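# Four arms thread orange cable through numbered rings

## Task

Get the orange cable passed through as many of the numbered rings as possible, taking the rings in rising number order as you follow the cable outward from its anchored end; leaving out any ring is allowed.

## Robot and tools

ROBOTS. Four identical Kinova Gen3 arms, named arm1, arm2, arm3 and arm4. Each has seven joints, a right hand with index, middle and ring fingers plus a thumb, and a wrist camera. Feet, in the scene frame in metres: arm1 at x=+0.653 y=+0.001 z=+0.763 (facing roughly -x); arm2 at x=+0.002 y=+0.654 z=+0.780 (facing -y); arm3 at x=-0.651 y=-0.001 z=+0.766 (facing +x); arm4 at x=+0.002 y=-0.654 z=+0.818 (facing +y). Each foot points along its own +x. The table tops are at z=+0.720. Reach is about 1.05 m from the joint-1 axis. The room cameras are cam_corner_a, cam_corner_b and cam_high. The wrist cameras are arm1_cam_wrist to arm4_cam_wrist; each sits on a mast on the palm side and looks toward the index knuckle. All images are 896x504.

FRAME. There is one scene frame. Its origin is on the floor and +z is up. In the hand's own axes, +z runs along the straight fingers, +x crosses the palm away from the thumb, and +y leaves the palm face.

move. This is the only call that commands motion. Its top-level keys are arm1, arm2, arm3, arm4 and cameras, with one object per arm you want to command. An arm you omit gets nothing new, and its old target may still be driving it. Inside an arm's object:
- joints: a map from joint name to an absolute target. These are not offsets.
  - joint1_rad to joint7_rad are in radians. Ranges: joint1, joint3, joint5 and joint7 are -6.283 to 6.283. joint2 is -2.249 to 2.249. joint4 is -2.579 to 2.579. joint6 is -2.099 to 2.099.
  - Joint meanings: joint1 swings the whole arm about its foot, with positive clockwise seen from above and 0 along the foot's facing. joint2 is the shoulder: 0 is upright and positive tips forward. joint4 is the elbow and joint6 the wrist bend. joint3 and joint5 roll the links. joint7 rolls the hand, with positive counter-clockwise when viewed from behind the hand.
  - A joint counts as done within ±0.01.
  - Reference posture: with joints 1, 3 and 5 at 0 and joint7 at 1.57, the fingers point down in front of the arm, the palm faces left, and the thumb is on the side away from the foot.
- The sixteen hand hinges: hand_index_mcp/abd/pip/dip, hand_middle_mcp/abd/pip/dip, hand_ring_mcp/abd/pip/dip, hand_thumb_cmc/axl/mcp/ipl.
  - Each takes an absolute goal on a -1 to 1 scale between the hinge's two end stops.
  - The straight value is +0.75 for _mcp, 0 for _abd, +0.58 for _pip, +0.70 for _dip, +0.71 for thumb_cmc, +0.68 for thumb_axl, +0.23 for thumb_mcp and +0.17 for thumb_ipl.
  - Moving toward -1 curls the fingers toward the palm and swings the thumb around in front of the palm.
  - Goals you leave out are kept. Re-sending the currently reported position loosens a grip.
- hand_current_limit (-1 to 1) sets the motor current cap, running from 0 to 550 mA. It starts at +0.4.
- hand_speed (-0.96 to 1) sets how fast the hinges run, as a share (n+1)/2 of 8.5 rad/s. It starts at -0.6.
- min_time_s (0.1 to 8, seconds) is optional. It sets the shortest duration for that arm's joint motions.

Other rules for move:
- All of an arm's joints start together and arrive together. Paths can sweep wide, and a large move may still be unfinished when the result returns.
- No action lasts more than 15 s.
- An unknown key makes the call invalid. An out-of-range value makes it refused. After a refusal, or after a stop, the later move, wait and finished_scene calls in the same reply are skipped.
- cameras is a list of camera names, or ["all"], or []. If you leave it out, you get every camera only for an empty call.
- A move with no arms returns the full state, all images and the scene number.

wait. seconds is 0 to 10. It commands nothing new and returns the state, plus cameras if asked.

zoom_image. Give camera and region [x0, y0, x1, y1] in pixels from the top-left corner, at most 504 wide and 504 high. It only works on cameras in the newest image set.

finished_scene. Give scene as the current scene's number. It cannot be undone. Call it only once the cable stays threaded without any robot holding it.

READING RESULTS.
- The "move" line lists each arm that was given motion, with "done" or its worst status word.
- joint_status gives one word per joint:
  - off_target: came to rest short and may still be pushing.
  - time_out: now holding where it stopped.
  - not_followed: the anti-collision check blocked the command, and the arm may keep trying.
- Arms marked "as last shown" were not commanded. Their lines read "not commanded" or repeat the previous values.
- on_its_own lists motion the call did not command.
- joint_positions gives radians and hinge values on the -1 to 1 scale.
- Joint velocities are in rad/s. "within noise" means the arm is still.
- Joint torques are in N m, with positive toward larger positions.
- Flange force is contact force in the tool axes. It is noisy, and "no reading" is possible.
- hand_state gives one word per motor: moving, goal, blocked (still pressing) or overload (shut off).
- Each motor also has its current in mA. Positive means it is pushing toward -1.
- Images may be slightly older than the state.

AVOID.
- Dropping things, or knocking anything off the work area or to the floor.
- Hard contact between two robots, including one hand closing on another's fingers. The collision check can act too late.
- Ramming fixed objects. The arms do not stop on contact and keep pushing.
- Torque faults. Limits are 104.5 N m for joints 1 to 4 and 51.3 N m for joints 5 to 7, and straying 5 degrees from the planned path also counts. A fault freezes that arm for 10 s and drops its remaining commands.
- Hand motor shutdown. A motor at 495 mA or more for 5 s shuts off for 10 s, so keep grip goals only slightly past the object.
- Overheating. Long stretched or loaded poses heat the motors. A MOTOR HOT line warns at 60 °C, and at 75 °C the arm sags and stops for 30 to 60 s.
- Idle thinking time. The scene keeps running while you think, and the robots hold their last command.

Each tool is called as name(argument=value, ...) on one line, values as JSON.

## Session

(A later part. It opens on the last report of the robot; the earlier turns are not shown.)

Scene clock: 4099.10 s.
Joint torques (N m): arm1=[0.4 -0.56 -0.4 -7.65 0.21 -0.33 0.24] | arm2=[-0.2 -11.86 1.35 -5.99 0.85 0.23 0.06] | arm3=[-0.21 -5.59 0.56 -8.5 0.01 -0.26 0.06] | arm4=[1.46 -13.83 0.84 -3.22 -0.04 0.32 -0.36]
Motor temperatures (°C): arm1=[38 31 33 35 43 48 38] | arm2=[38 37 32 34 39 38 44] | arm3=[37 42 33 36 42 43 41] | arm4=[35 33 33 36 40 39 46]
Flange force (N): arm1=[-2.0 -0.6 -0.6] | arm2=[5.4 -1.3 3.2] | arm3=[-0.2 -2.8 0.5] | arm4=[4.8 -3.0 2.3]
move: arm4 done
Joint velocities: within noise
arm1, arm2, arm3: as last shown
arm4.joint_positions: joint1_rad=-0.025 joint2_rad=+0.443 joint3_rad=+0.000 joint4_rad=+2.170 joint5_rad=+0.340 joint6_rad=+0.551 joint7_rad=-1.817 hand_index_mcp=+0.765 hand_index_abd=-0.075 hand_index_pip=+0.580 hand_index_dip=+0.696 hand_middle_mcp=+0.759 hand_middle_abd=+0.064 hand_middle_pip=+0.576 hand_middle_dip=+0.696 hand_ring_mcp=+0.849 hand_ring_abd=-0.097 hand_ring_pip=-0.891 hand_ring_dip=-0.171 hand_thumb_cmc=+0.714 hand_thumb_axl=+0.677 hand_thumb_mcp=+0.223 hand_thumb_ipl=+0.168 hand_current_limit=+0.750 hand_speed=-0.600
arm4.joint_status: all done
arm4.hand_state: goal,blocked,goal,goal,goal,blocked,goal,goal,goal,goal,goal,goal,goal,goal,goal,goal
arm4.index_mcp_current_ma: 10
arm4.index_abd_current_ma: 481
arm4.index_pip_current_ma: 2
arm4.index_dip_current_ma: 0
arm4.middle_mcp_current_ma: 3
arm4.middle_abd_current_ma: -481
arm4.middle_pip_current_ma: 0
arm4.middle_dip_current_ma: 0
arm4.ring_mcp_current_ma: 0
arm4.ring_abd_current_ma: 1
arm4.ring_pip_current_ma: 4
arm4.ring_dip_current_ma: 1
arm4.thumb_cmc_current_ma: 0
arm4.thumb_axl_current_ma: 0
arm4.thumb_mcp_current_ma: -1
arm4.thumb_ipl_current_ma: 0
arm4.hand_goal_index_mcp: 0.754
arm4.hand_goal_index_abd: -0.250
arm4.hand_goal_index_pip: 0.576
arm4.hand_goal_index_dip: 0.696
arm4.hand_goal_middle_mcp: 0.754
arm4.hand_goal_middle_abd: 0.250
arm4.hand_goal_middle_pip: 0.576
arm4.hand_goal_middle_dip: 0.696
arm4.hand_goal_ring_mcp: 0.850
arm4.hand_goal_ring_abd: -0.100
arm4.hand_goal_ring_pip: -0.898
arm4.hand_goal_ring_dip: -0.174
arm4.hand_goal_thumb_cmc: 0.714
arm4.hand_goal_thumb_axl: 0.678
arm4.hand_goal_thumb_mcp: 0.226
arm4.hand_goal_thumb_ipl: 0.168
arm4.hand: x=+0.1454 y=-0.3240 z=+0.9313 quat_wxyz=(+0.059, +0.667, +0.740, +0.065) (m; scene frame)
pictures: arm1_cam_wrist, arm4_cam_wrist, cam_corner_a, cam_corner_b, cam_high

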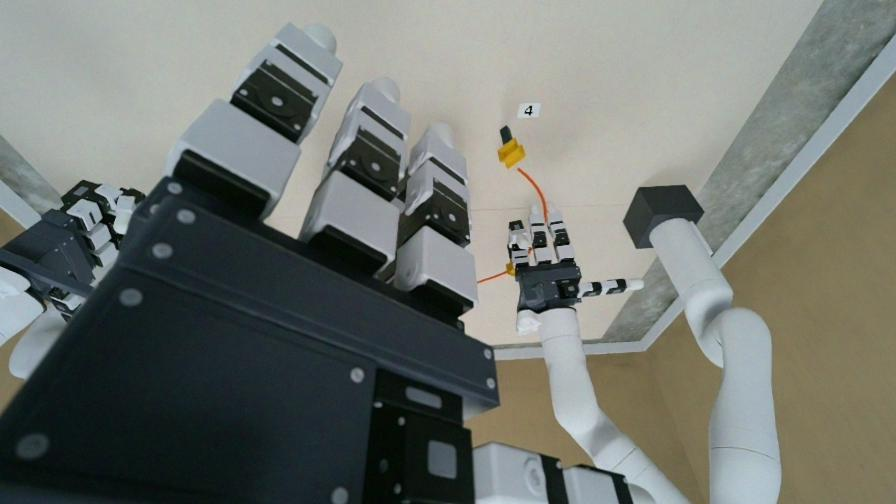

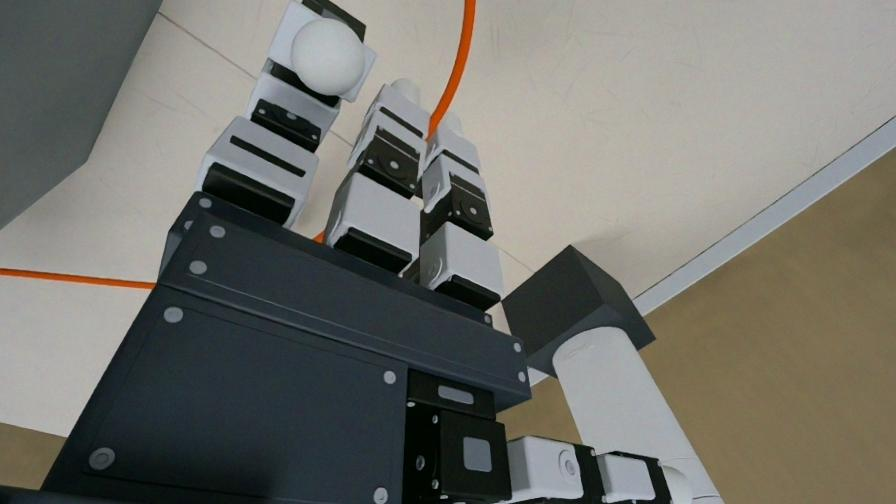

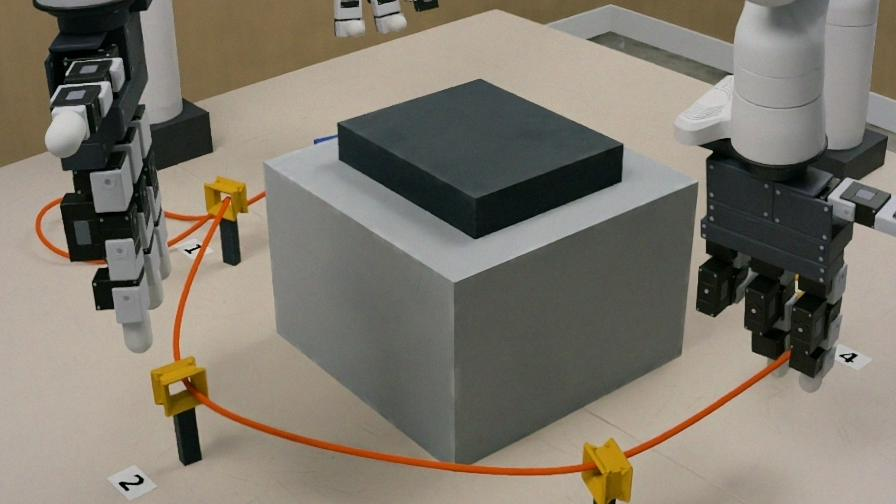

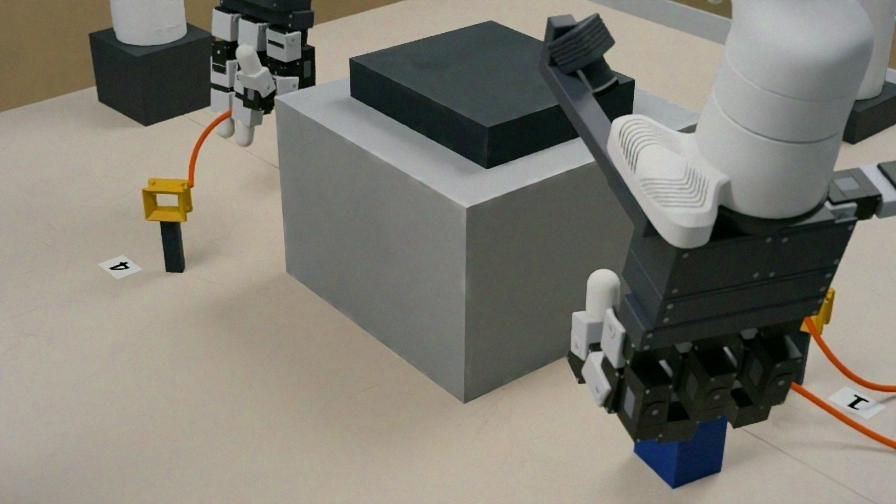

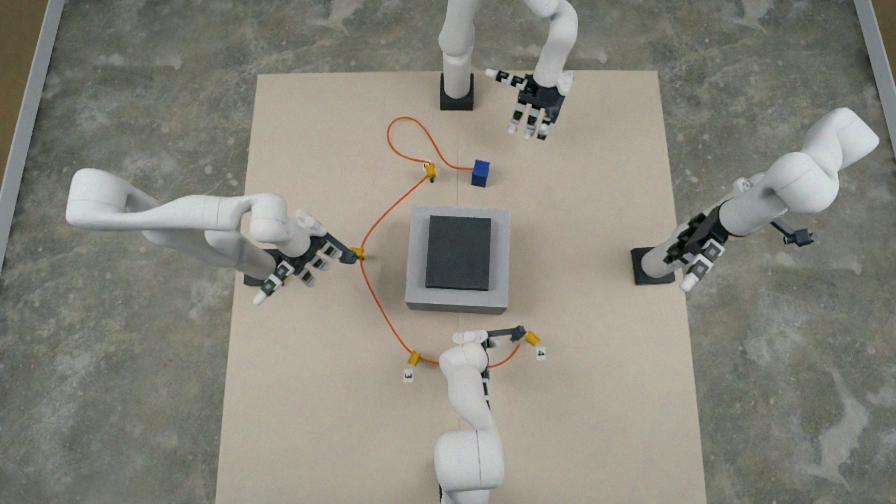

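move(arm4={"joints":{"joint1_rad":0.0013,"joint2_rad":0.4569,"joint3_rad":0,"joint4_rad":2.1333,"joint5_rad":0.3895,"joint6_rad":0.583,"joint7_rad":-1.8629},"min_time_s":1.0}, cameras=["arm1_cam_wrist","cam_corner_b","cam_high"])

zoom_image(camera="cam_high", region=[450, 290, 570, 370])

zoom_image(camera="cam_corner_b", region=[100, 120, 260, 240])

zoom_image(camera="arm1_cam_wrist", region=[460, 80, 600, 200])

Scene clock: 4193.90 s.
Joint torques (N m): arm1=[0.36 -0.56 -0.44 -7.7 0.19 -0.32 0.25] | arm2=[-0.26 -11.87 1.28 -6.02 0.84 0.2 0.07] | arm3=[-0.28 -5.58 0.57 -8.61 -0.04 -0.3 0.09] | arm4=[1.43 -14.27 0.9 -3.46 0.04 0.39 -0.34]
Motor temperatures (°C): arm1=[38 31 33 35 43 48 38] | arm2=[38 37 32 34 39 38 44] | arm3=[37 41 33 36 42 43 41] | arm4=[35 34 33 36 40 39 46]
Flange force (N): arm1=[-1.9 -0.7 -0.4] | arm2=[5.3 -1.2 3.2] | arm3=[-0.4 -3.0 0.6] | arm4=[4.6 -3.0 2.3]
move: arm4 done
Joint velocities: within noise
arm1.joint_positions: joint1_rad=-0.550 joint2_rad=-0.436 joint3_rad=-0.047 joint4_rad=+1.499 joint5_rad=+0.004 joint6_rad=+1.995 joint7_rad=+1.775 hand_index_mcp=+0.753 hand_index_abd=+0.000 hand_index_pip=+0.577 hand_index_dip=+0.696 hand_middle_mcp=+0.753 hand_middle_abd=+0.000 hand_middle_pip=+0.577 hand_middle_dip=+0.696 hand_ring_mcp=+0.753 hand_ring_abd=+0.000 hand_ring_pip=+0.577 hand_ring_dip=+0.696 hand_thumb_cmc=+0.714 hand_thumb_axl=+0.677 hand_thumb_mcp=+0.224 hand_thumb_ipl=+0.168 hand_current_limit=+0.400 hand_speed=-0.600
arm1.joint_status: not commanded
arm1.hand_state: goal,goal,goal,goal,goal,goal,goal,goal,goal,goal,overload,goal,goal,goal,goal,goal
arm1.index_mcp_current_ma: 0
arm1.index_abd_current_ma: 0
arm1.index_pip_current_ma: 0
arm1.index_dip_current_ma: 0
arm1.middle_mcp_current_ma: 0
arm1.middle_abd_current_ma: 0
arm1.middle_pip_current_ma: 0
arm1.middle_dip_current_ma: 0
arm1.ring_mcp_current_ma: 0
arm1.ring_abd_current_ma: 0
arm1.ring_pip_current_ma: 0
arm1.ring_dip_current_ma: 0
arm1.thumb_cmc_current_ma: 0
arm1.thumb_axl_current_ma: 0
arm1.thumb_mcp_current_ma: -2
arm1.thumb_ipl_current_ma: 0
arm1.hand_goal_index_mcp: 0.754
arm1.hand_goal_index_abd: 0.000
arm1.hand_goal_index_pip: 0.576
arm1.hand_goal_index_dip: 0.696
arm1.hand_goal_middle_mcp: 0.754
arm1.hand_goal_middle_abd: 0.000
arm1.hand_goal_middle_pip: 0.576
arm1.hand_goal_middle_dip: 0.696
arm1.hand_goal_ring_mcp: 0.754
arm1.hand_goal_ring_abd: 0.000
arm1.hand_goal_ring_pip: 0.576
arm1.hand_goal_ring_dip: 0.696
arm1.hand_goal_thumb_cmc: 0.714
arm1.hand_goal_thumb_axl: 0.678
arm1.hand_goal_thumb_mcp: 0.226
arm1.hand_goal_thumb_ipl: 0.168
arm1.hand: x=+0.5862 y=-0.1235 z=+1.2802 quat_wxyz=(+0.004, +0.911, +0.409, -0.040) (m; scene frame)
arm2.joint_positions: joint1_rad=-1.200 joint2_rad=+0.177 joint3_rad=+0.000 joint4_rad=+2.145 joint5_rad=+0.350 joint6_rad=+0.855 joint7_rad=-1.797 hand_index_mcp=+0.759 hand_index_abd=+0.057 hand_index_pip=+0.580 hand_index_dip=-0.638 hand_middle_mcp=+0.759 hand_middle_abd=-0.117 hand_middle_pip=+0.580 hand_middle_dip=-0.637 hand_ring_mcp=+0.852 hand_ring_abd=-0.097 hand_ring_pip=-0.893 hand_ring_dip=-0.172 hand_thumb_cmc=+0.717 hand_thumb_axl=+0.677 hand_thumb_mcp=+0.223 hand_thumb_ipl=+0.168 hand_current_limit=+0.750 hand_speed=-0.600
arm2.joint_status: not commanded
arm2.hand_state: goal,goal,goal,goal,goal,goal,goal,goal,goal,goal,goal,goal,goal,goal,goal,goal
arm2.index_mcp_current_ma: 10
arm2.index_abd_current_ma: -5
arm2.index_pip_current_ma: 9
arm2.index_dip_current_ma: 0
arm2.middle_mcp_current_ma: 12
arm2.middle_abd_current_ma: 6
arm2.middle_pip_current_ma: 8
arm2.middle_dip_current_ma: 2
arm2.ring_mcp_current_ma: 4
arm2.ring_abd_current_ma: 4
arm2.ring_pip_current_ma: 12
arm2.ring_dip_current_ma: 5
arm2.thumb_cmc_current_ma: 5
arm2.thumb_axl_current_ma: -1
arm2.thumb_mcp_current_ma: -7
arm2.thumb_ipl_current_ma: 0
arm2.hand_goal_index_mcp: 0.754
arm2.hand_goal_index_abd: 0.060
arm2.hand_goal_index_pip: 0.576
arm2.hand_goal_index_dip: -0.638
arm2.hand_goal_middle_mcp: 0.754
arm2.hand_goal_middle_abd: -0.120
arm2.hand_goal_middle_pip: 0.576
arm2.hand_goal_middle_dip: -0.638
arm2.hand_goal_ring_mcp: 0.850
arm2.hand_goal_ring_abd: -0.100
arm2.hand_goal_ring_pip: -0.898
arm2.hand_goal_ring_dip: -0.174
arm2.hand_goal_thumb_cmc: 0.714
arm2.hand_goal_thumb_axl: 0.678
arm2.hand_goal_thumb_mcp: 0.226
arm2.hand_goal_thumb_ipl: 0.168
arm2.hand: x=+0.1895 y=+0.3765 z=+0.9980 quat_wxyz=(+0.130, +0.973, -0.189, -0.026) (m; scene frame)
arm3: as last shown
arm4.joint_positions: joint1_rad=+0.001 joint2_rad=+0.457 joint3_rad=+0.000 joint4_rad=+2.133 joint5_rad=+0.389 joint6_rad=+0.583 joint7_rad=-1.863 hand_index_mcp=+0.765 hand_index_abd=-0.075 hand_index_pip=+0.580 hand_index_dip=+0.696 hand_middle_mcp=+0.759 hand_middle_abd=+0.064 hand_middle_pip=+0.576 hand_middle_dip=+0.696 hand_ring_mcp=+0.849 hand_ring_abd=-0.097 hand_ring_pip=-0.891 hand_ring_dip=-0.171 hand_thumb_cmc=+0.714 hand_thumb_axl=+0.677 hand_thumb_mcp=+0.223 hand_thumb_ipl=+0.168 hand_current_limit=+0.750 hand_speed=-0.600
arm4.joint_status: all done
arm4.hand_state: goal,blocked,goal,goal,goal,blocked,goal,goal,goal,goal,goal,goal,goal,goal,goal,goal
arm4.index_mcp_current_ma: 10
arm4.index_abd_current_ma: 481
arm4.index_pip_current_ma: 2
arm4.index_dip_current_ma: 0
arm4.middle_mcp_current_ma: 3
arm4.middle_abd_current_ma: -481
arm4.middle_pip_current_ma: 0
arm4.middle_dip_current_ma: 0
arm4.ring_mcp_current_ma: 0
arm4.ring_abd_current_ma: 1
arm4.ring_pip_current_ma: 4
arm4.ring_dip_current_ma: 1
arm4.thumb_cmc_current_ma: 0
arm4.thumb_axl_current_ma: 0
arm4.thumb_mcp_current_ma: -1
arm4.thumb_ipl_current_ma: 0
arm4.hand_goal_index_mcp: 0.754
arm4.hand_goal_index_abd: -0.250
arm4.hand_goal_index_pip: 0.576
arm4.hand_goal_index_dip: 0.696
arm4.hand_goal_middle_mcp: 0.754
arm4.hand_goal_middle_abd: 0.250
arm4.hand_goal_middle_pip: 0.576
arm4.hand_goal_middle_dip: 0.696
arm4.hand_goal_ring_mcp: 0.850
arm4.hand_goal_ring_abd: -0.100
arm4.hand_goal_ring_pip: -0.898
arm4.hand_goal_ring_dip: -0.174
arm4.hand_goal_thumb_cmc: 0.714
arm4.hand_goal_thumb_axl: 0.678
arm4.hand_goal_thumb_mcp: 0.226
arm4.hand_goal_thumb_ipl: 0.168
arm4.hand: x=+0.1635 y=-0.3169 z=+0.9372 quat_wxyz=(+0.072, +0.679, +0.727, +0.076) (m; scene frame)
pictures: arm1_cam_wrist, cam_corner_b, cam_high

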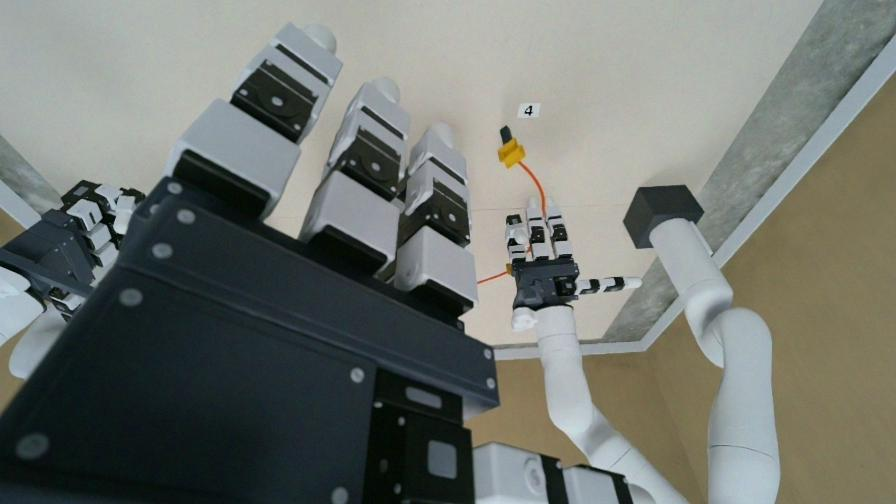

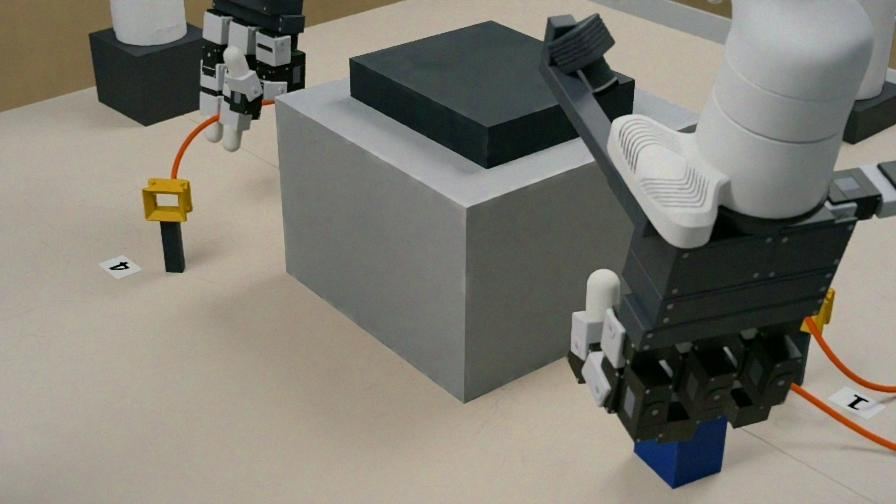

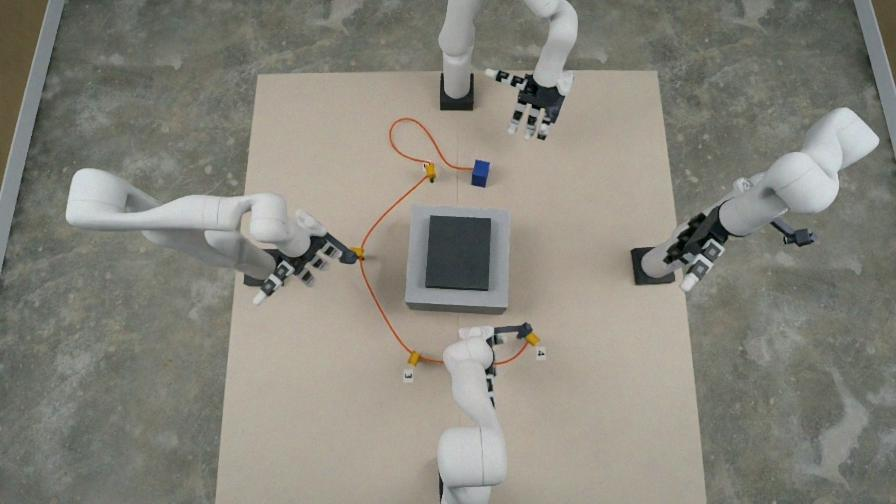

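Scaled by 4.200 from the camera's 896x504 image, which has a finer 1280x720 frame.

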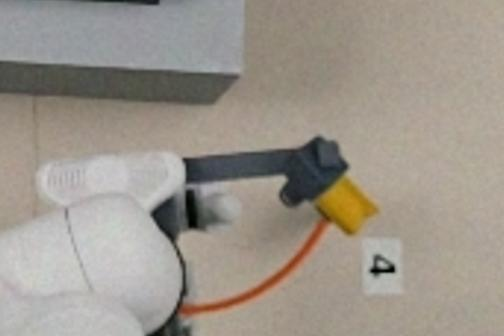

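Scaled by 3.150 from the camera's 896x504 image, which has a finer 1280x720 frame.

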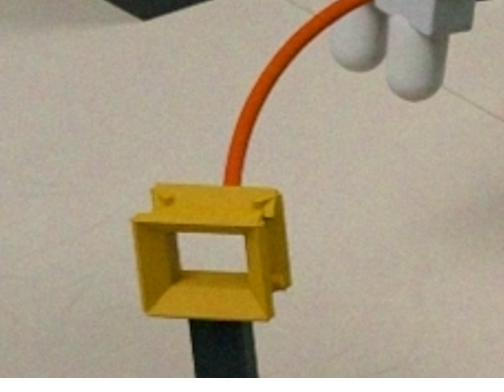

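Scaled by 3.600 from the camera's 896x504 image, which has a finer 1280x720 frame.

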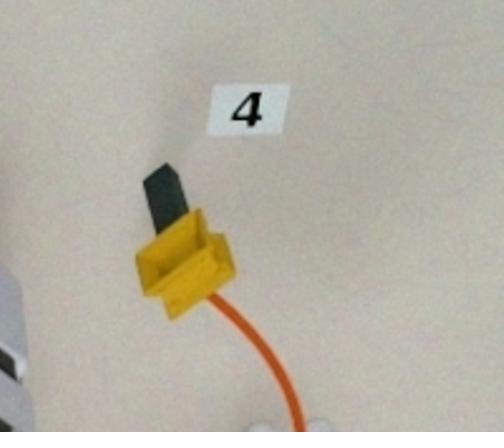

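move(arm4={"joints":{"joint1_rad":0.0464,"joint2_rad":0.4723,"joint3_rad":0,"joint4_rad":2.1066,"joint5_rad":0.3909,"joint6_rad":0.5774,"joint7_rad":-1.7835},"min_time_s":0.8}, cameras=["arm1_cam_wrist","cam_corner_b","cam_high"])

zoom_image(camera="cam_high", region=[450, 290, 570, 370])

zoom_image(camera="cam_corner_b", region=[100, 120, 260, 240])

zoom_image(camera="arm1_cam_wrist", region=[460, 80, 600, 200])

Scene clock: 4227.43 s.
Joint torques (N m): arm1=[0.38 -0.61 -0.4 -7.74 0.19 -0.32 0.27] | arm2=[-0.26 -11.83 1.4 -6.03 0.84 0.18 0.08] | arm3=[-0.27 -5.52 0.57 -8.47 0.01 -0.28 0.08] | arm4=[1.39 -14.68 0.82 -3.68 0 0.25 -0.36]
Motor temperatures (°C): arm1=[38 31 33 35 43 48 38] | arm2=[38 37 32 34 39 38 44] | arm3=[37 41 33 36 42 43 41] | arm4=[35 33 33 36 40 39 46]
Flange force (N): arm1=[-2.1 -0.5 -0.3] | arm2=[5.2 -1.3 3.1] | arm3=[-0.3 -2.9 0.3] | arm4=[4.6 -2.5 2.2]
move: arm4 done
Joint velocities: within noise
arm1, arm2: as last shown
arm3.joint_positions: joint1_rad=+0.000 joint2_rad=-0.100 joint3_rad=+0.000 joint4_rad=+2.000 joint5_rad=+0.050 joint6_rad=+1.240 joint7_rad=+5.600 hand_index_mcp=+0.756 hand_index_abd=+0.096 hand_index_pip=+0.578 hand_index_dip=+0.696 hand_middle_mcp=+0.756 hand_middle_abd=-0.096 hand_middle_pip=+0.579 hand_middle_dip=+0.696 hand_ring_mcp=+0.756 hand_ring_abd=-0.097 hand_ring_pip=+0.576 hand_ring_dip=+0.693 hand_thumb_cmc=+0.715 hand_thumb_axl=+0.677 hand_thumb_mcp=+0.223 hand_thumb_ipl=+0.168 hand_current_limit=+0.750 hand_speed=-0.600
arm3.joint_status: not commanded
arm3.hand_state: goal,goal,goal,goal,goal,goal,goal,goal,goal,goal,goal,goal,goal,goal,goal,goal
arm3.index_mcp_current_ma: 0
arm3.index_abd_current_ma: -1
arm3.index_pip_current_ma: 1
arm3.index_dip_current_ma: 0
arm3.middle_mcp_current_ma: 0
arm3.middle_abd_current_ma: 1
arm3.middle_pip_current_ma: 1
arm3.middle_dip_current_ma: 0
arm3.ring_mcp_current_ma: 1
arm3.ring_abd_current_ma: 1
arm3.ring_pip_current_ma: -1
arm3.ring_dip_current_ma: -1
arm3.thumb_cmc_current_ma: 0
arm3.thumb_axl_current_ma: 0
arm3.thumb_mcp_current_ma: -1
arm3.thumb_ipl_current_ma: 0
arm3.hand_goal_index_mcp: 0.754
arm3.hand_goal_index_abd: 0.100
arm3.hand_goal_index_pip: 0.576
arm3.hand_goal_index_dip: 0.696
arm3.hand_goal_middle_mcp: 0.754
arm3.hand_goal_middle_abd: -0.100
arm3.hand_goal_middle_pip: 0.576
arm3.hand_goal_middle_dip: 0.696
arm3.hand_goal_ring_mcp: 0.754
arm3.hand_goal_ring_abd: -0.100
arm3.hand_goal_ring_pip: 0.578
arm3.hand_goal_ring_dip: 0.696
arm3.hand_goal_thumb_cmc: 0.714
arm3.hand_goal_thumb_axl: 0.678
arm3.hand_goal_thumb_mcp: 0.226
arm3.hand_goal_thumb_ipl: 0.168
arm3.hand: x=-0.3430 y=-0.1115 z=+1.0705 quat_wxyz=(-0.021, -0.899, -0.437, +0.008) (m; scene frame)
arm4.joint_positions: joint1_rad=+0.046 joint2_rad=+0.472 joint3_rad=+0.000 joint4_rad=+2.107 joint5_rad=+0.391 joint6_rad=+0.577 joint7_rad=-1.783 hand_index_mcp=+0.766 hand_index_abd=-0.075 hand_index_pip=+0.580 hand_index_dip=+0.696 hand_middle_mcp=+0.759 hand_middle_abd=+0.064 hand_middle_pip=+0.576 hand_middle_dip=+0.696 hand_ring_mcp=+0.849 hand_ring_abd=-0.097 hand_ring_pip=-0.891 hand_ring_dip=-0.171 hand_thumb_cmc=+0.714 hand_thumb_axl=+0.677 hand_thumb_mcp=+0.223 hand_thumb_ipl=+0.168 hand_current_limit=+0.750 hand_speed=-0.600
arm4.joint_status: all done
arm4.hand_state: goal,blocked,goal,goal,goal,blocked,goal,goal,goal,goal,goal,goal,goal,goal,goal,goal
arm4.index_mcp_current_ma: 10
arm4.index_abd_current_ma: 481
arm4.index_pip_current_ma: 2
arm4.index_dip_current_ma: 0
arm4.middle_mcp_current_ma: 3
arm4.middle_abd_current_ma: -481
arm4.middle_pip_current_ma: 0
arm4.middle_dip_current_ma: 0
arm4.ring_mcp_current_ma: 0
arm4.ring_abd_current_ma: 1
arm4.ring_pip_current_ma: 4
arm4.ring_dip_current_ma: 1
arm4.thumb_cmc_current_ma: 0
arm4.thumb_axl_current_ma: 0
arm4.thumb_mcp_current_ma: -1
arm4.thumb_ipl_current_ma: 0
arm4.hand_goal_index_mcp: 0.754
arm4.hand_goal_index_abd: -0.250
arm4.hand_goal_index_pip: 0.576
arm4.hand_goal_index_dip: 0.696
arm4.hand_goal_middle_mcp: 0.754
arm4.hand_goal_middle_abd: 0.250
arm4.hand_goal_middle_pip: 0.576
arm4.hand_goal_middle_dip: 0.696
arm4.hand_goal_ring_mcp: 0.850
arm4.hand_goal_ring_abd: -0.100
arm4.hand_goal_ring_pip: -0.898
arm4.hand_goal_ring_dip: -0.174
arm4.hand_goal_thumb_cmc: 0.714
arm4.hand_goal_thumb_axl: 0.678
arm4.hand_goal_thumb_mcp: 0.226
arm4.hand_goal_thumb_ipl: 0.168
arm4.hand: x=+0.1798 y=-0.3040 z=+0.9362 quat_wxyz=(+0.070, +0.666, +0.739, +0.077) (m; scene frame)
pictures: arm1_cam_wrist, cam_corner_b, cam_high

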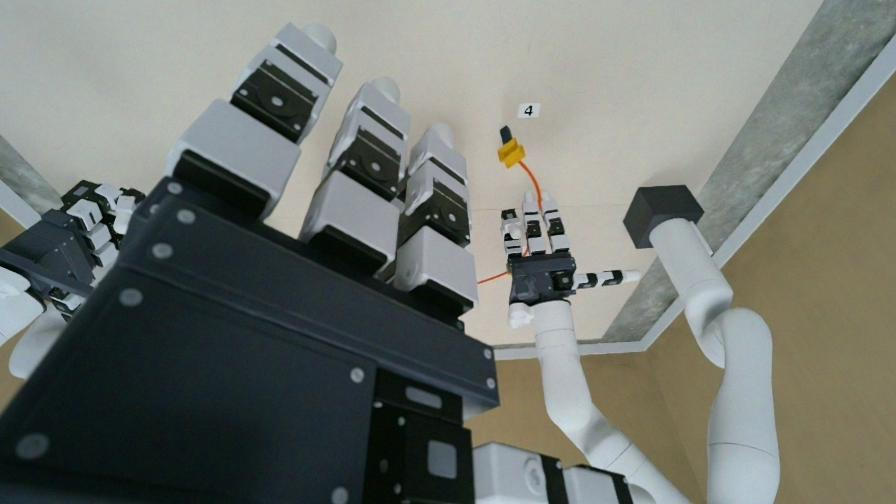

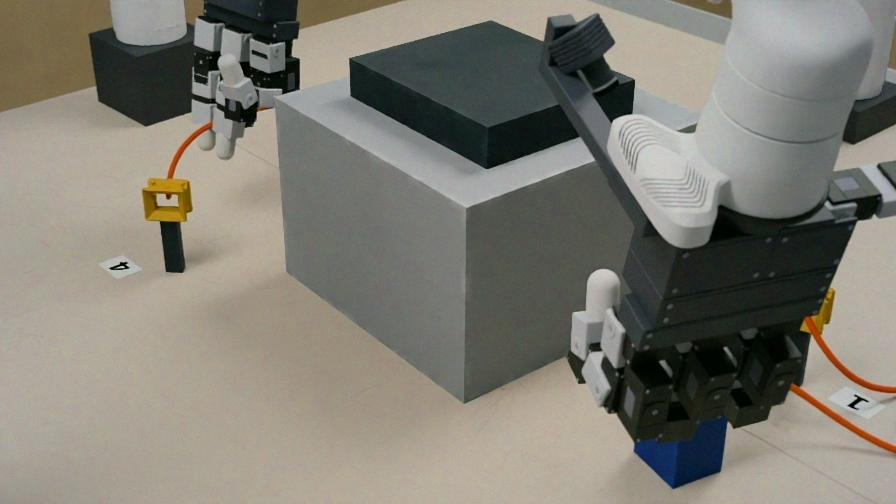

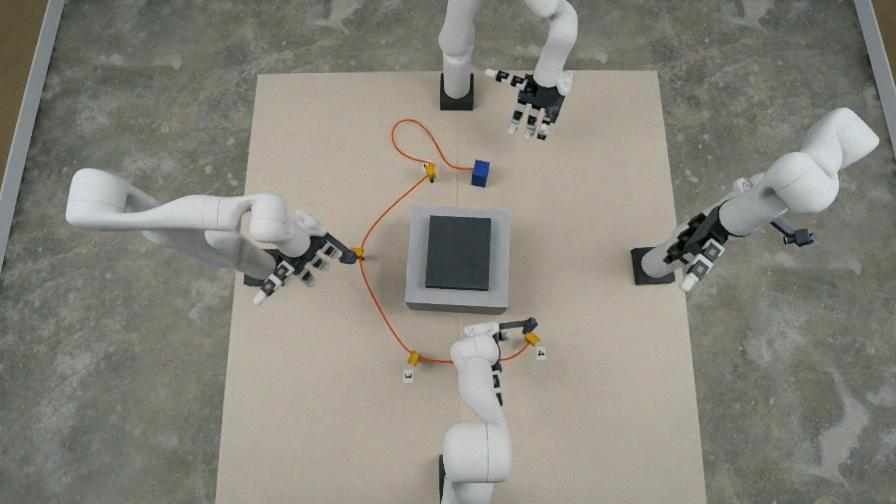

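Scaled by 4.200 from the camera's 896x504 image, which has a finer 1280x720 frame.

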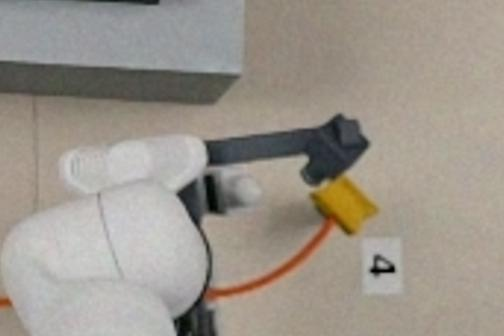

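Scaled by 3.150 from the camera's 896x504 image, which has a finer 1280x720 frame.

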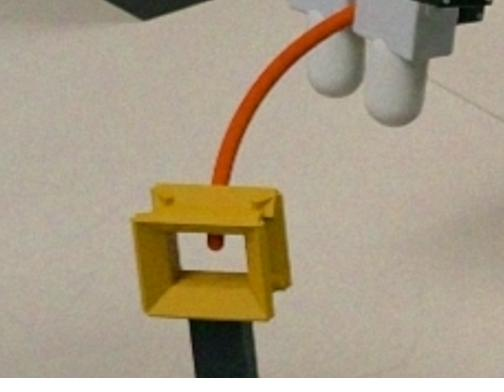

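Scaled by 3.600 from the camera's 896x504 image, which has a finer 1280x720 frame.

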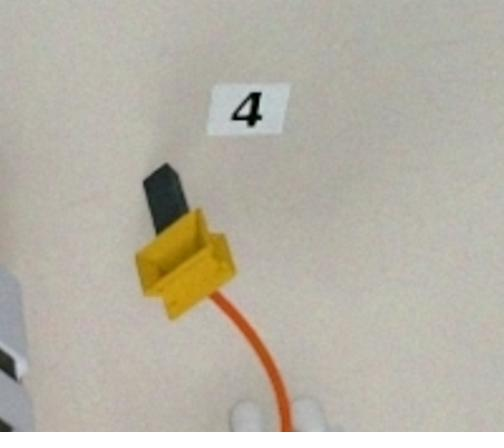

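move(arm4={"joints":{"joint1_rad":0.0874,"joint2_rad":0.5012,"joint3_rad":0,"joint4_rad":2.0776,"joint5_rad":0.4327,"joint6_rad":0.5491,"joint7_rad":-1.6765},"min_time_s":0.8}, cameras=["arm1_cam_wrist","cam_corner_b","cam_high"])

zoom_image(camera="cam_corner_b", region=[100, 120, 260, 240])

zoom_image(camera="arm1_cam_wrist", region=[460, 80, 600, 200])

Scene clock: 4269.70 s.
Joint torques (N m): arm1=[0.38 -0.5 -0.4 -7.68 0.19 -0.32 0.26] | arm2=[-0.28 -11.82 1.33 -5.99 0.88 0.23 0.04] | arm3=[-0.27 -5.54 0.54 -8.55 -0.04 -0.3 0.05] | arm4=[1.42 -15.34 0.97 -3.85 0.03 0.18 -0.37]
Motor temperatures (°C): arm1=[38 31 33 35 43 48 38] | arm2=[38 37 32 34 39 38 44] | arm3=[37 41 33 36 42 44 41] | arm4=[35 33 33 36 40 39 46]
Flange force (N): arm1=[-1.9 -0.5 -0.4] | arm2=[5.3 -1.0 3.1] | arm3=[-0.5 -2.9 0.4] | arm4=[4.7 -2.0 2.4]
move: arm4 done
Joint velocities: within noise
arm1, arm2, arm3: as last shown
arm4.joint_positions: joint1_rad=+0.087 joint2_rad=+0.501 joint3_rad=+0.000 joint4_rad=+2.078 joint5_rad=+0.433 joint6_rad=+0.549 joint7_rad=-1.677 hand_index_mcp=+0.767 hand_index_abd=-0.075 hand_index_pip=+0.581 hand_index_dip=+0.696 hand_middle_mcp=+0.760 hand_middle_abd=+0.064 hand_middle_pip=+0.578 hand_middle_dip=+0.696 hand_ring_mcp=+0.849 hand_ring_abd=-0.097 hand_ring_pip=-0.891 hand_ring_dip=-0.171 hand_thumb_cmc=+0.714 hand_thumb_axl=+0.677 hand_thumb_mcp=+0.223 hand_thumb_ipl=+0.168 hand_current_limit=+0.750 hand_speed=-0.600
arm4.joint_status: all done
arm4.hand_state: goal,blocked,goal,goal,goal,blocked,goal,goal,goal,goal,goal,goal,goal,goal,goal,goal
arm4.index_mcp_current_ma: 12
arm4.index_abd_current_ma: 481
arm4.index_pip_current_ma: 3
arm4.index_dip_current_ma: 0
arm4.middle_mcp_current_ma: 4
arm4.middle_abd_current_ma: -481
arm4.middle_pip_current_ma: 0
arm4.middle_dip_current_ma: 0
arm4.ring_mcp_current_ma: 0
arm4.ring_abd_current_ma: 1
arm4.ring_pip_current_ma: 4
arm4.ring_dip_current_ma: 1
arm4.thumb_cmc_current_ma: 0
arm4.thumb_axl_current_ma: 0
arm4.thumb_mcp_current_ma: -1
arm4.thumb_ipl_current_ma: 0
arm4.hand_goal_index_mcp: 0.754
arm4.hand_goal_index_abd: -0.250
arm4.hand_goal_index_pip: 0.576
arm4.hand_goal_index_dip: 0.696
arm4.hand_goal_middle_mcp: 0.754
arm4.hand_goal_middle_abd: 0.250
arm4.hand_goal_middle_pip: 0.576
arm4.hand_goal_middle_dip: 0.696
arm4.hand_goal_ring_mcp: 0.850
arm4.hand_goal_ring_abd: -0.100
arm4.hand_goal_ring_pip: -0.898
arm4.hand_goal_ring_dip: -0.174
arm4.hand_goal_thumb_cmc: 0.714
arm4.hand_goal_thumb_axl: 0.678
arm4.hand_goal_thumb_mcp: 0.226
arm4.hand_goal_thumb_ipl: 0.168
arm4.hand: x=+0.1997 y=-0.2783 z=+0.9331 quat_wxyz=(+0.072, +0.626, +0.772, +0.088) (m; scene frame)
pictures: arm1_cam_wrist, cam_corner_b, cam_high

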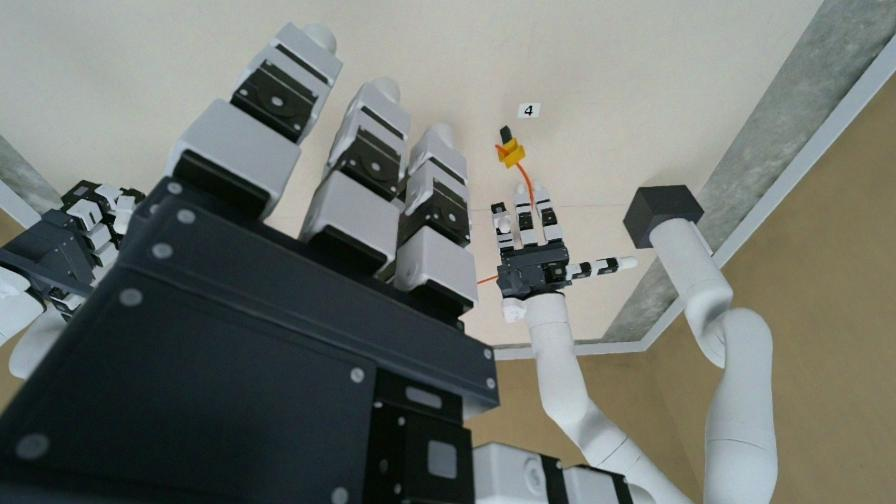

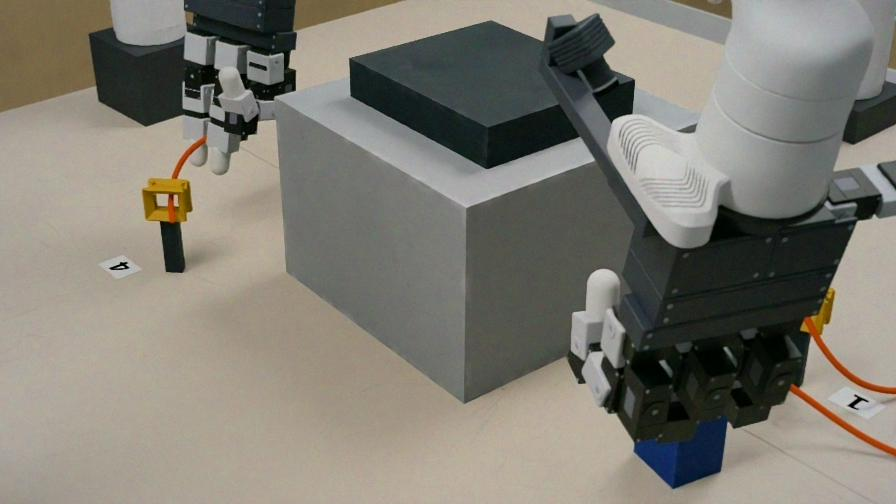

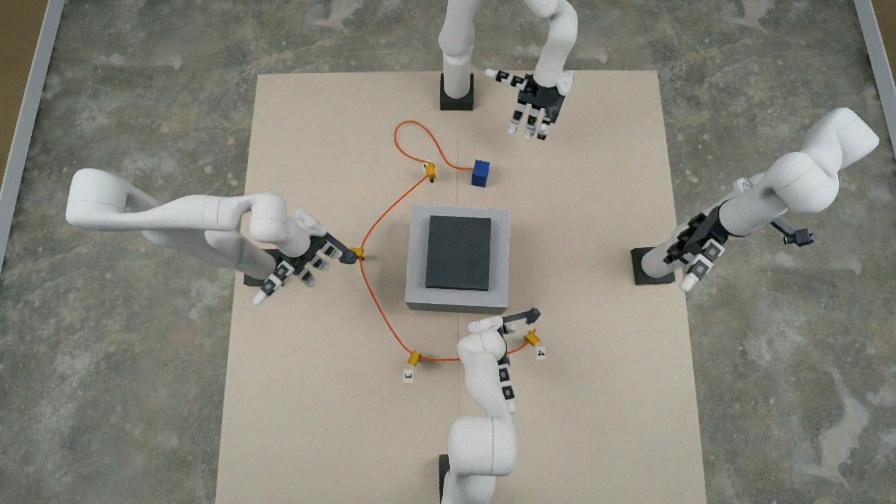

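Scaled by 3.150 from the camera's 896x504 image, which has a finer 1280x720 frame.

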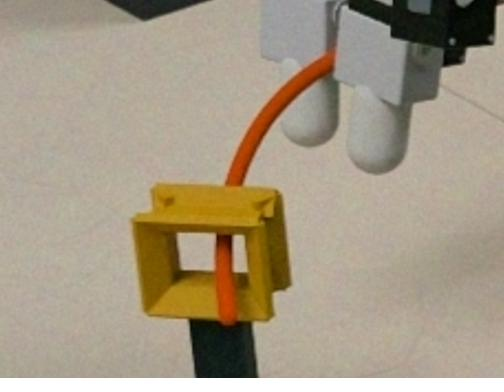

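Scaled by 3.600 from the camera's 896x504 image, which has a finer 1280x720 frame.

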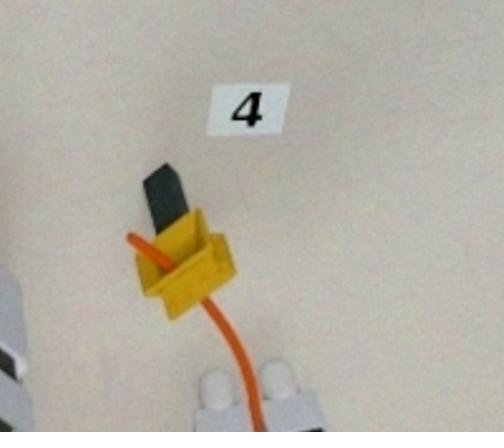

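move(arm4={"joints":{"joint1_rad":0.1516,"joint2_rad":0.5086,"joint3_rad":0,"joint4_rad":2.1274,"joint5_rad":0.5184,"joint6_rad":0.4222,"joint7_rad":-1.4474},"min_time_s":1.0}, cameras=["arm1_cam_wrist","cam_corner_b","cam_high"])

zoom_image(camera="cam_corner_b", region=[100, 120, 260, 240])

zoom_image(camera="arm1_cam_wrist", region=[460, 80, 600, 200])

zoom_image(camera="cam_high", region=[450, 290, 570, 370])

Scene clock: 4277.47 s.
Joint torques (N m): arm1=[0.38 -0.56 -0.42 -7.68 0.2 -0.32 0.29] | arm2=[-0.28 -11.88 1.33 -6.04 0.91 0.22 0.02] | arm3=[-0.31 -5.49 0.51 -8.52 0.01 -0.3 0.1] | arm4=[1.42 -15.37 0.93 -3.83 -0.01 0.01 -0.35]
Motor temperatures (°C): arm1=[38 31 33 35 43 48 38] | arm2=[38 37 32 34 39 38 44] | arm3=[37 41 33 36 42 44 41] | arm4=[35 33 33 36 40 39 46]
Flange force (N): arm1=[-2.0 -0.5 -0.4] | arm2=[5.3 -1.0 3.3] | arm3=[-0.5 -2.9 0.3] | arm4=[4.5 -1.6 3.7]
move: arm4 done
Joint velocities: within noise
arm1, arm2, arm3: as last shown
arm4.joint_positions: joint1_rad=+0.152 joint2_rad=+0.509 joint3_rad=+0.000 joint4_rad=+2.127 joint5_rad=+0.518 joint6_rad=+0.422 joint7_rad=-1.447 hand_index_mcp=+0.768 hand_index_abd=-0.075 hand_index_pip=+0.582 hand_index_dip=+0.696 hand_middle_mcp=+0.761 hand_middle_abd=+0.064 hand_middle_pip=+0.579 hand_middle_dip=+0.696 hand_ring_mcp=+0.850 hand_ring_abd=-0.097 hand_ring_pip=-0.891 hand_ring_dip=-0.171 hand_thumb_cmc=+0.714 hand_thumb_axl=+0.677 hand_thumb_mcp=+0.223 hand_thumb_ipl=+0.168 hand_current_limit=+0.750 hand_speed=-0.600
arm4.joint_status: all done
arm4.hand_state: goal,blocked,goal,goal,goal,blocked,goal,goal,goal,goal,goal,goal,goal,goal,goal,goal
arm4.index_mcp_current_ma: 14
arm4.index_abd_current_ma: 481
arm4.index_pip_current_ma: 3
arm4.index_dip_current_ma: 0
arm4.middle_mcp_current_ma: 5
arm4.middle_abd_current_ma: -481
arm4.middle_pip_current_ma: 1
arm4.middle_dip_current_ma: 0
arm4.ring_mcp_current_ma: 0
arm4.ring_abd_current_ma: 1
arm4.ring_pip_current_ma: 4
arm4.ring_dip_current_ma: 1
arm4.thumb_cmc_current_ma: 0
arm4.thumb_axl_current_ma: 0
arm4.thumb_mcp_current_ma: -1
arm4.thumb_ipl_current_ma: 0
arm4.hand_goal_index_mcp: 0.754
arm4.hand_goal_index_abd: -0.250
arm4.hand_goal_index_pip: 0.576
arm4.hand_goal_index_dip: 0.696
arm4.hand_goal_middle_mcp: 0.754
arm4.hand_goal_middle_abd: 0.250
arm4.hand_goal_middle_pip: 0.576
arm4.hand_goal_middle_dip: 0.696
arm4.hand_goal_ring_mcp: 0.850
arm4.hand_goal_ring_abd: -0.100
arm4.hand_goal_ring_pip: -0.898
arm4.hand_goal_ring_dip: -0.174
arm4.hand_goal_thumb_cmc: 0.714
arm4.hand_goal_thumb_axl: 0.678
arm4.hand_goal_thumb_mcp: 0.226
arm4.hand_goal_thumb_ipl: 0.168
arm4.hand: x=+0.2185 y=-0.2533 z=+0.9250 quat_wxyz=(+0.064, +0.519, +0.846, +0.104) (m; scene frame)
pictures: arm1_cam_wrist, cam_corner_b, cam_high

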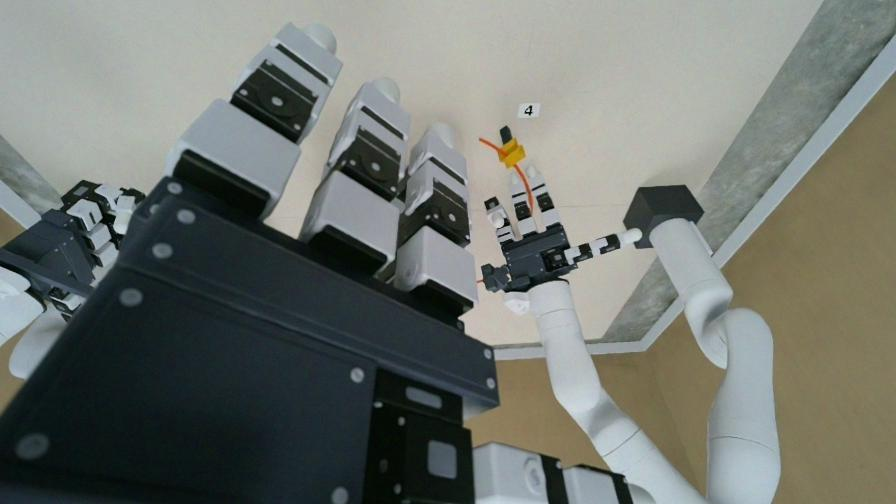

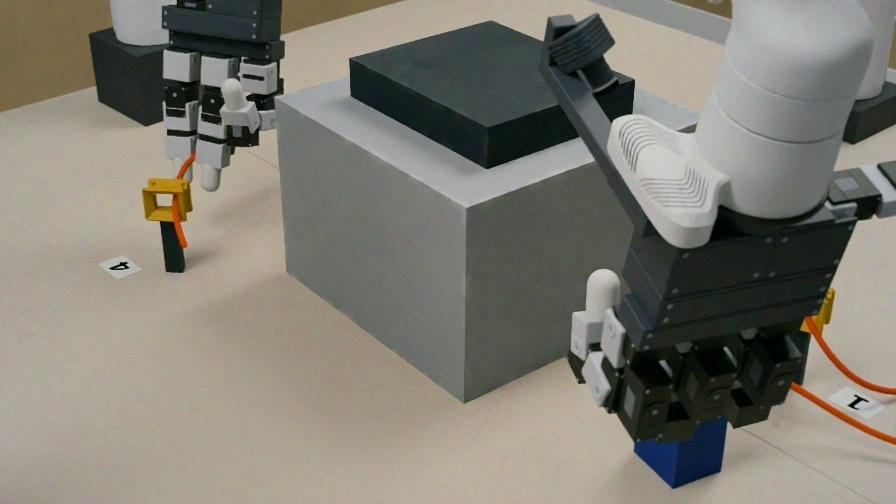

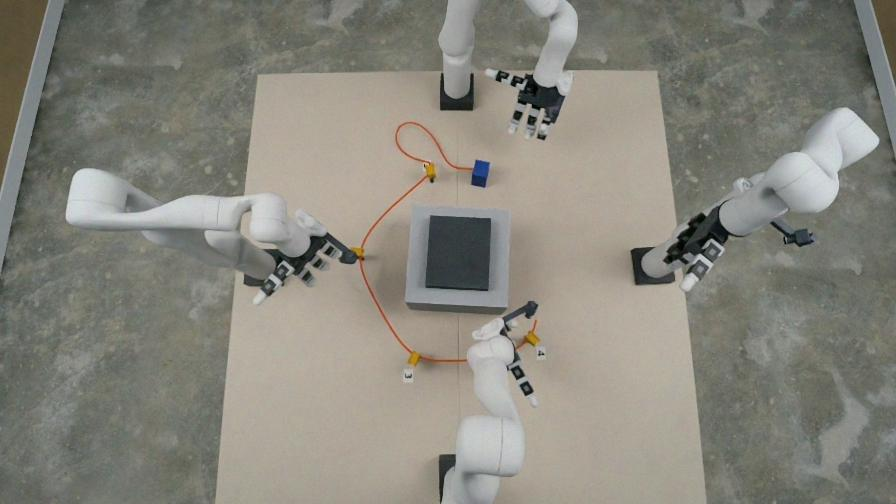

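Scaled by 3.150 from the camera's 896x504 image, which has a finer 1280x720 frame.

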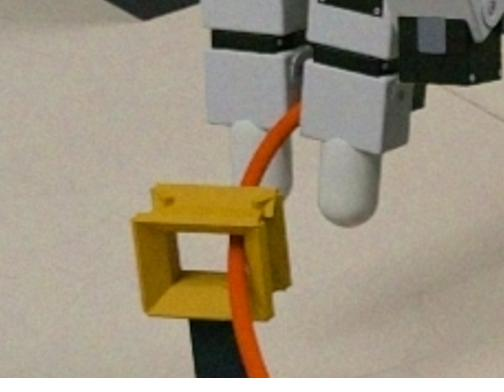

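Scaled by 3.600 from the camera's 896x504 image, which has a finer 1280x720 frame.

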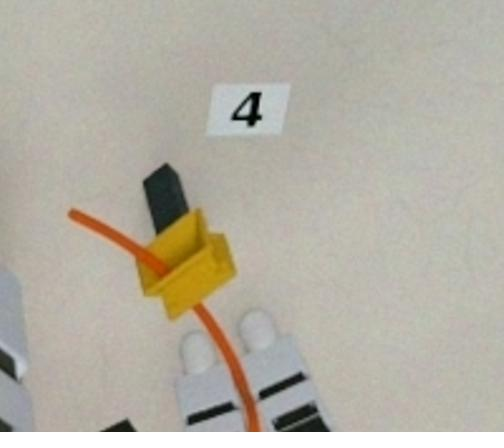

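Scaled by 4.200 from the camera's 896x504 image, which has a finer 1280x720 frame.

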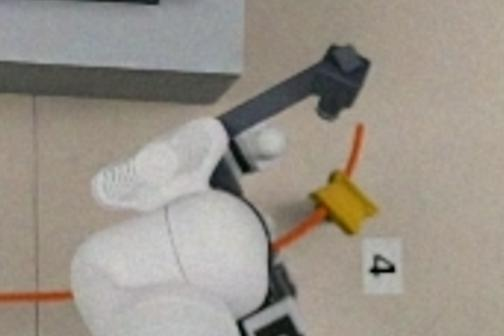

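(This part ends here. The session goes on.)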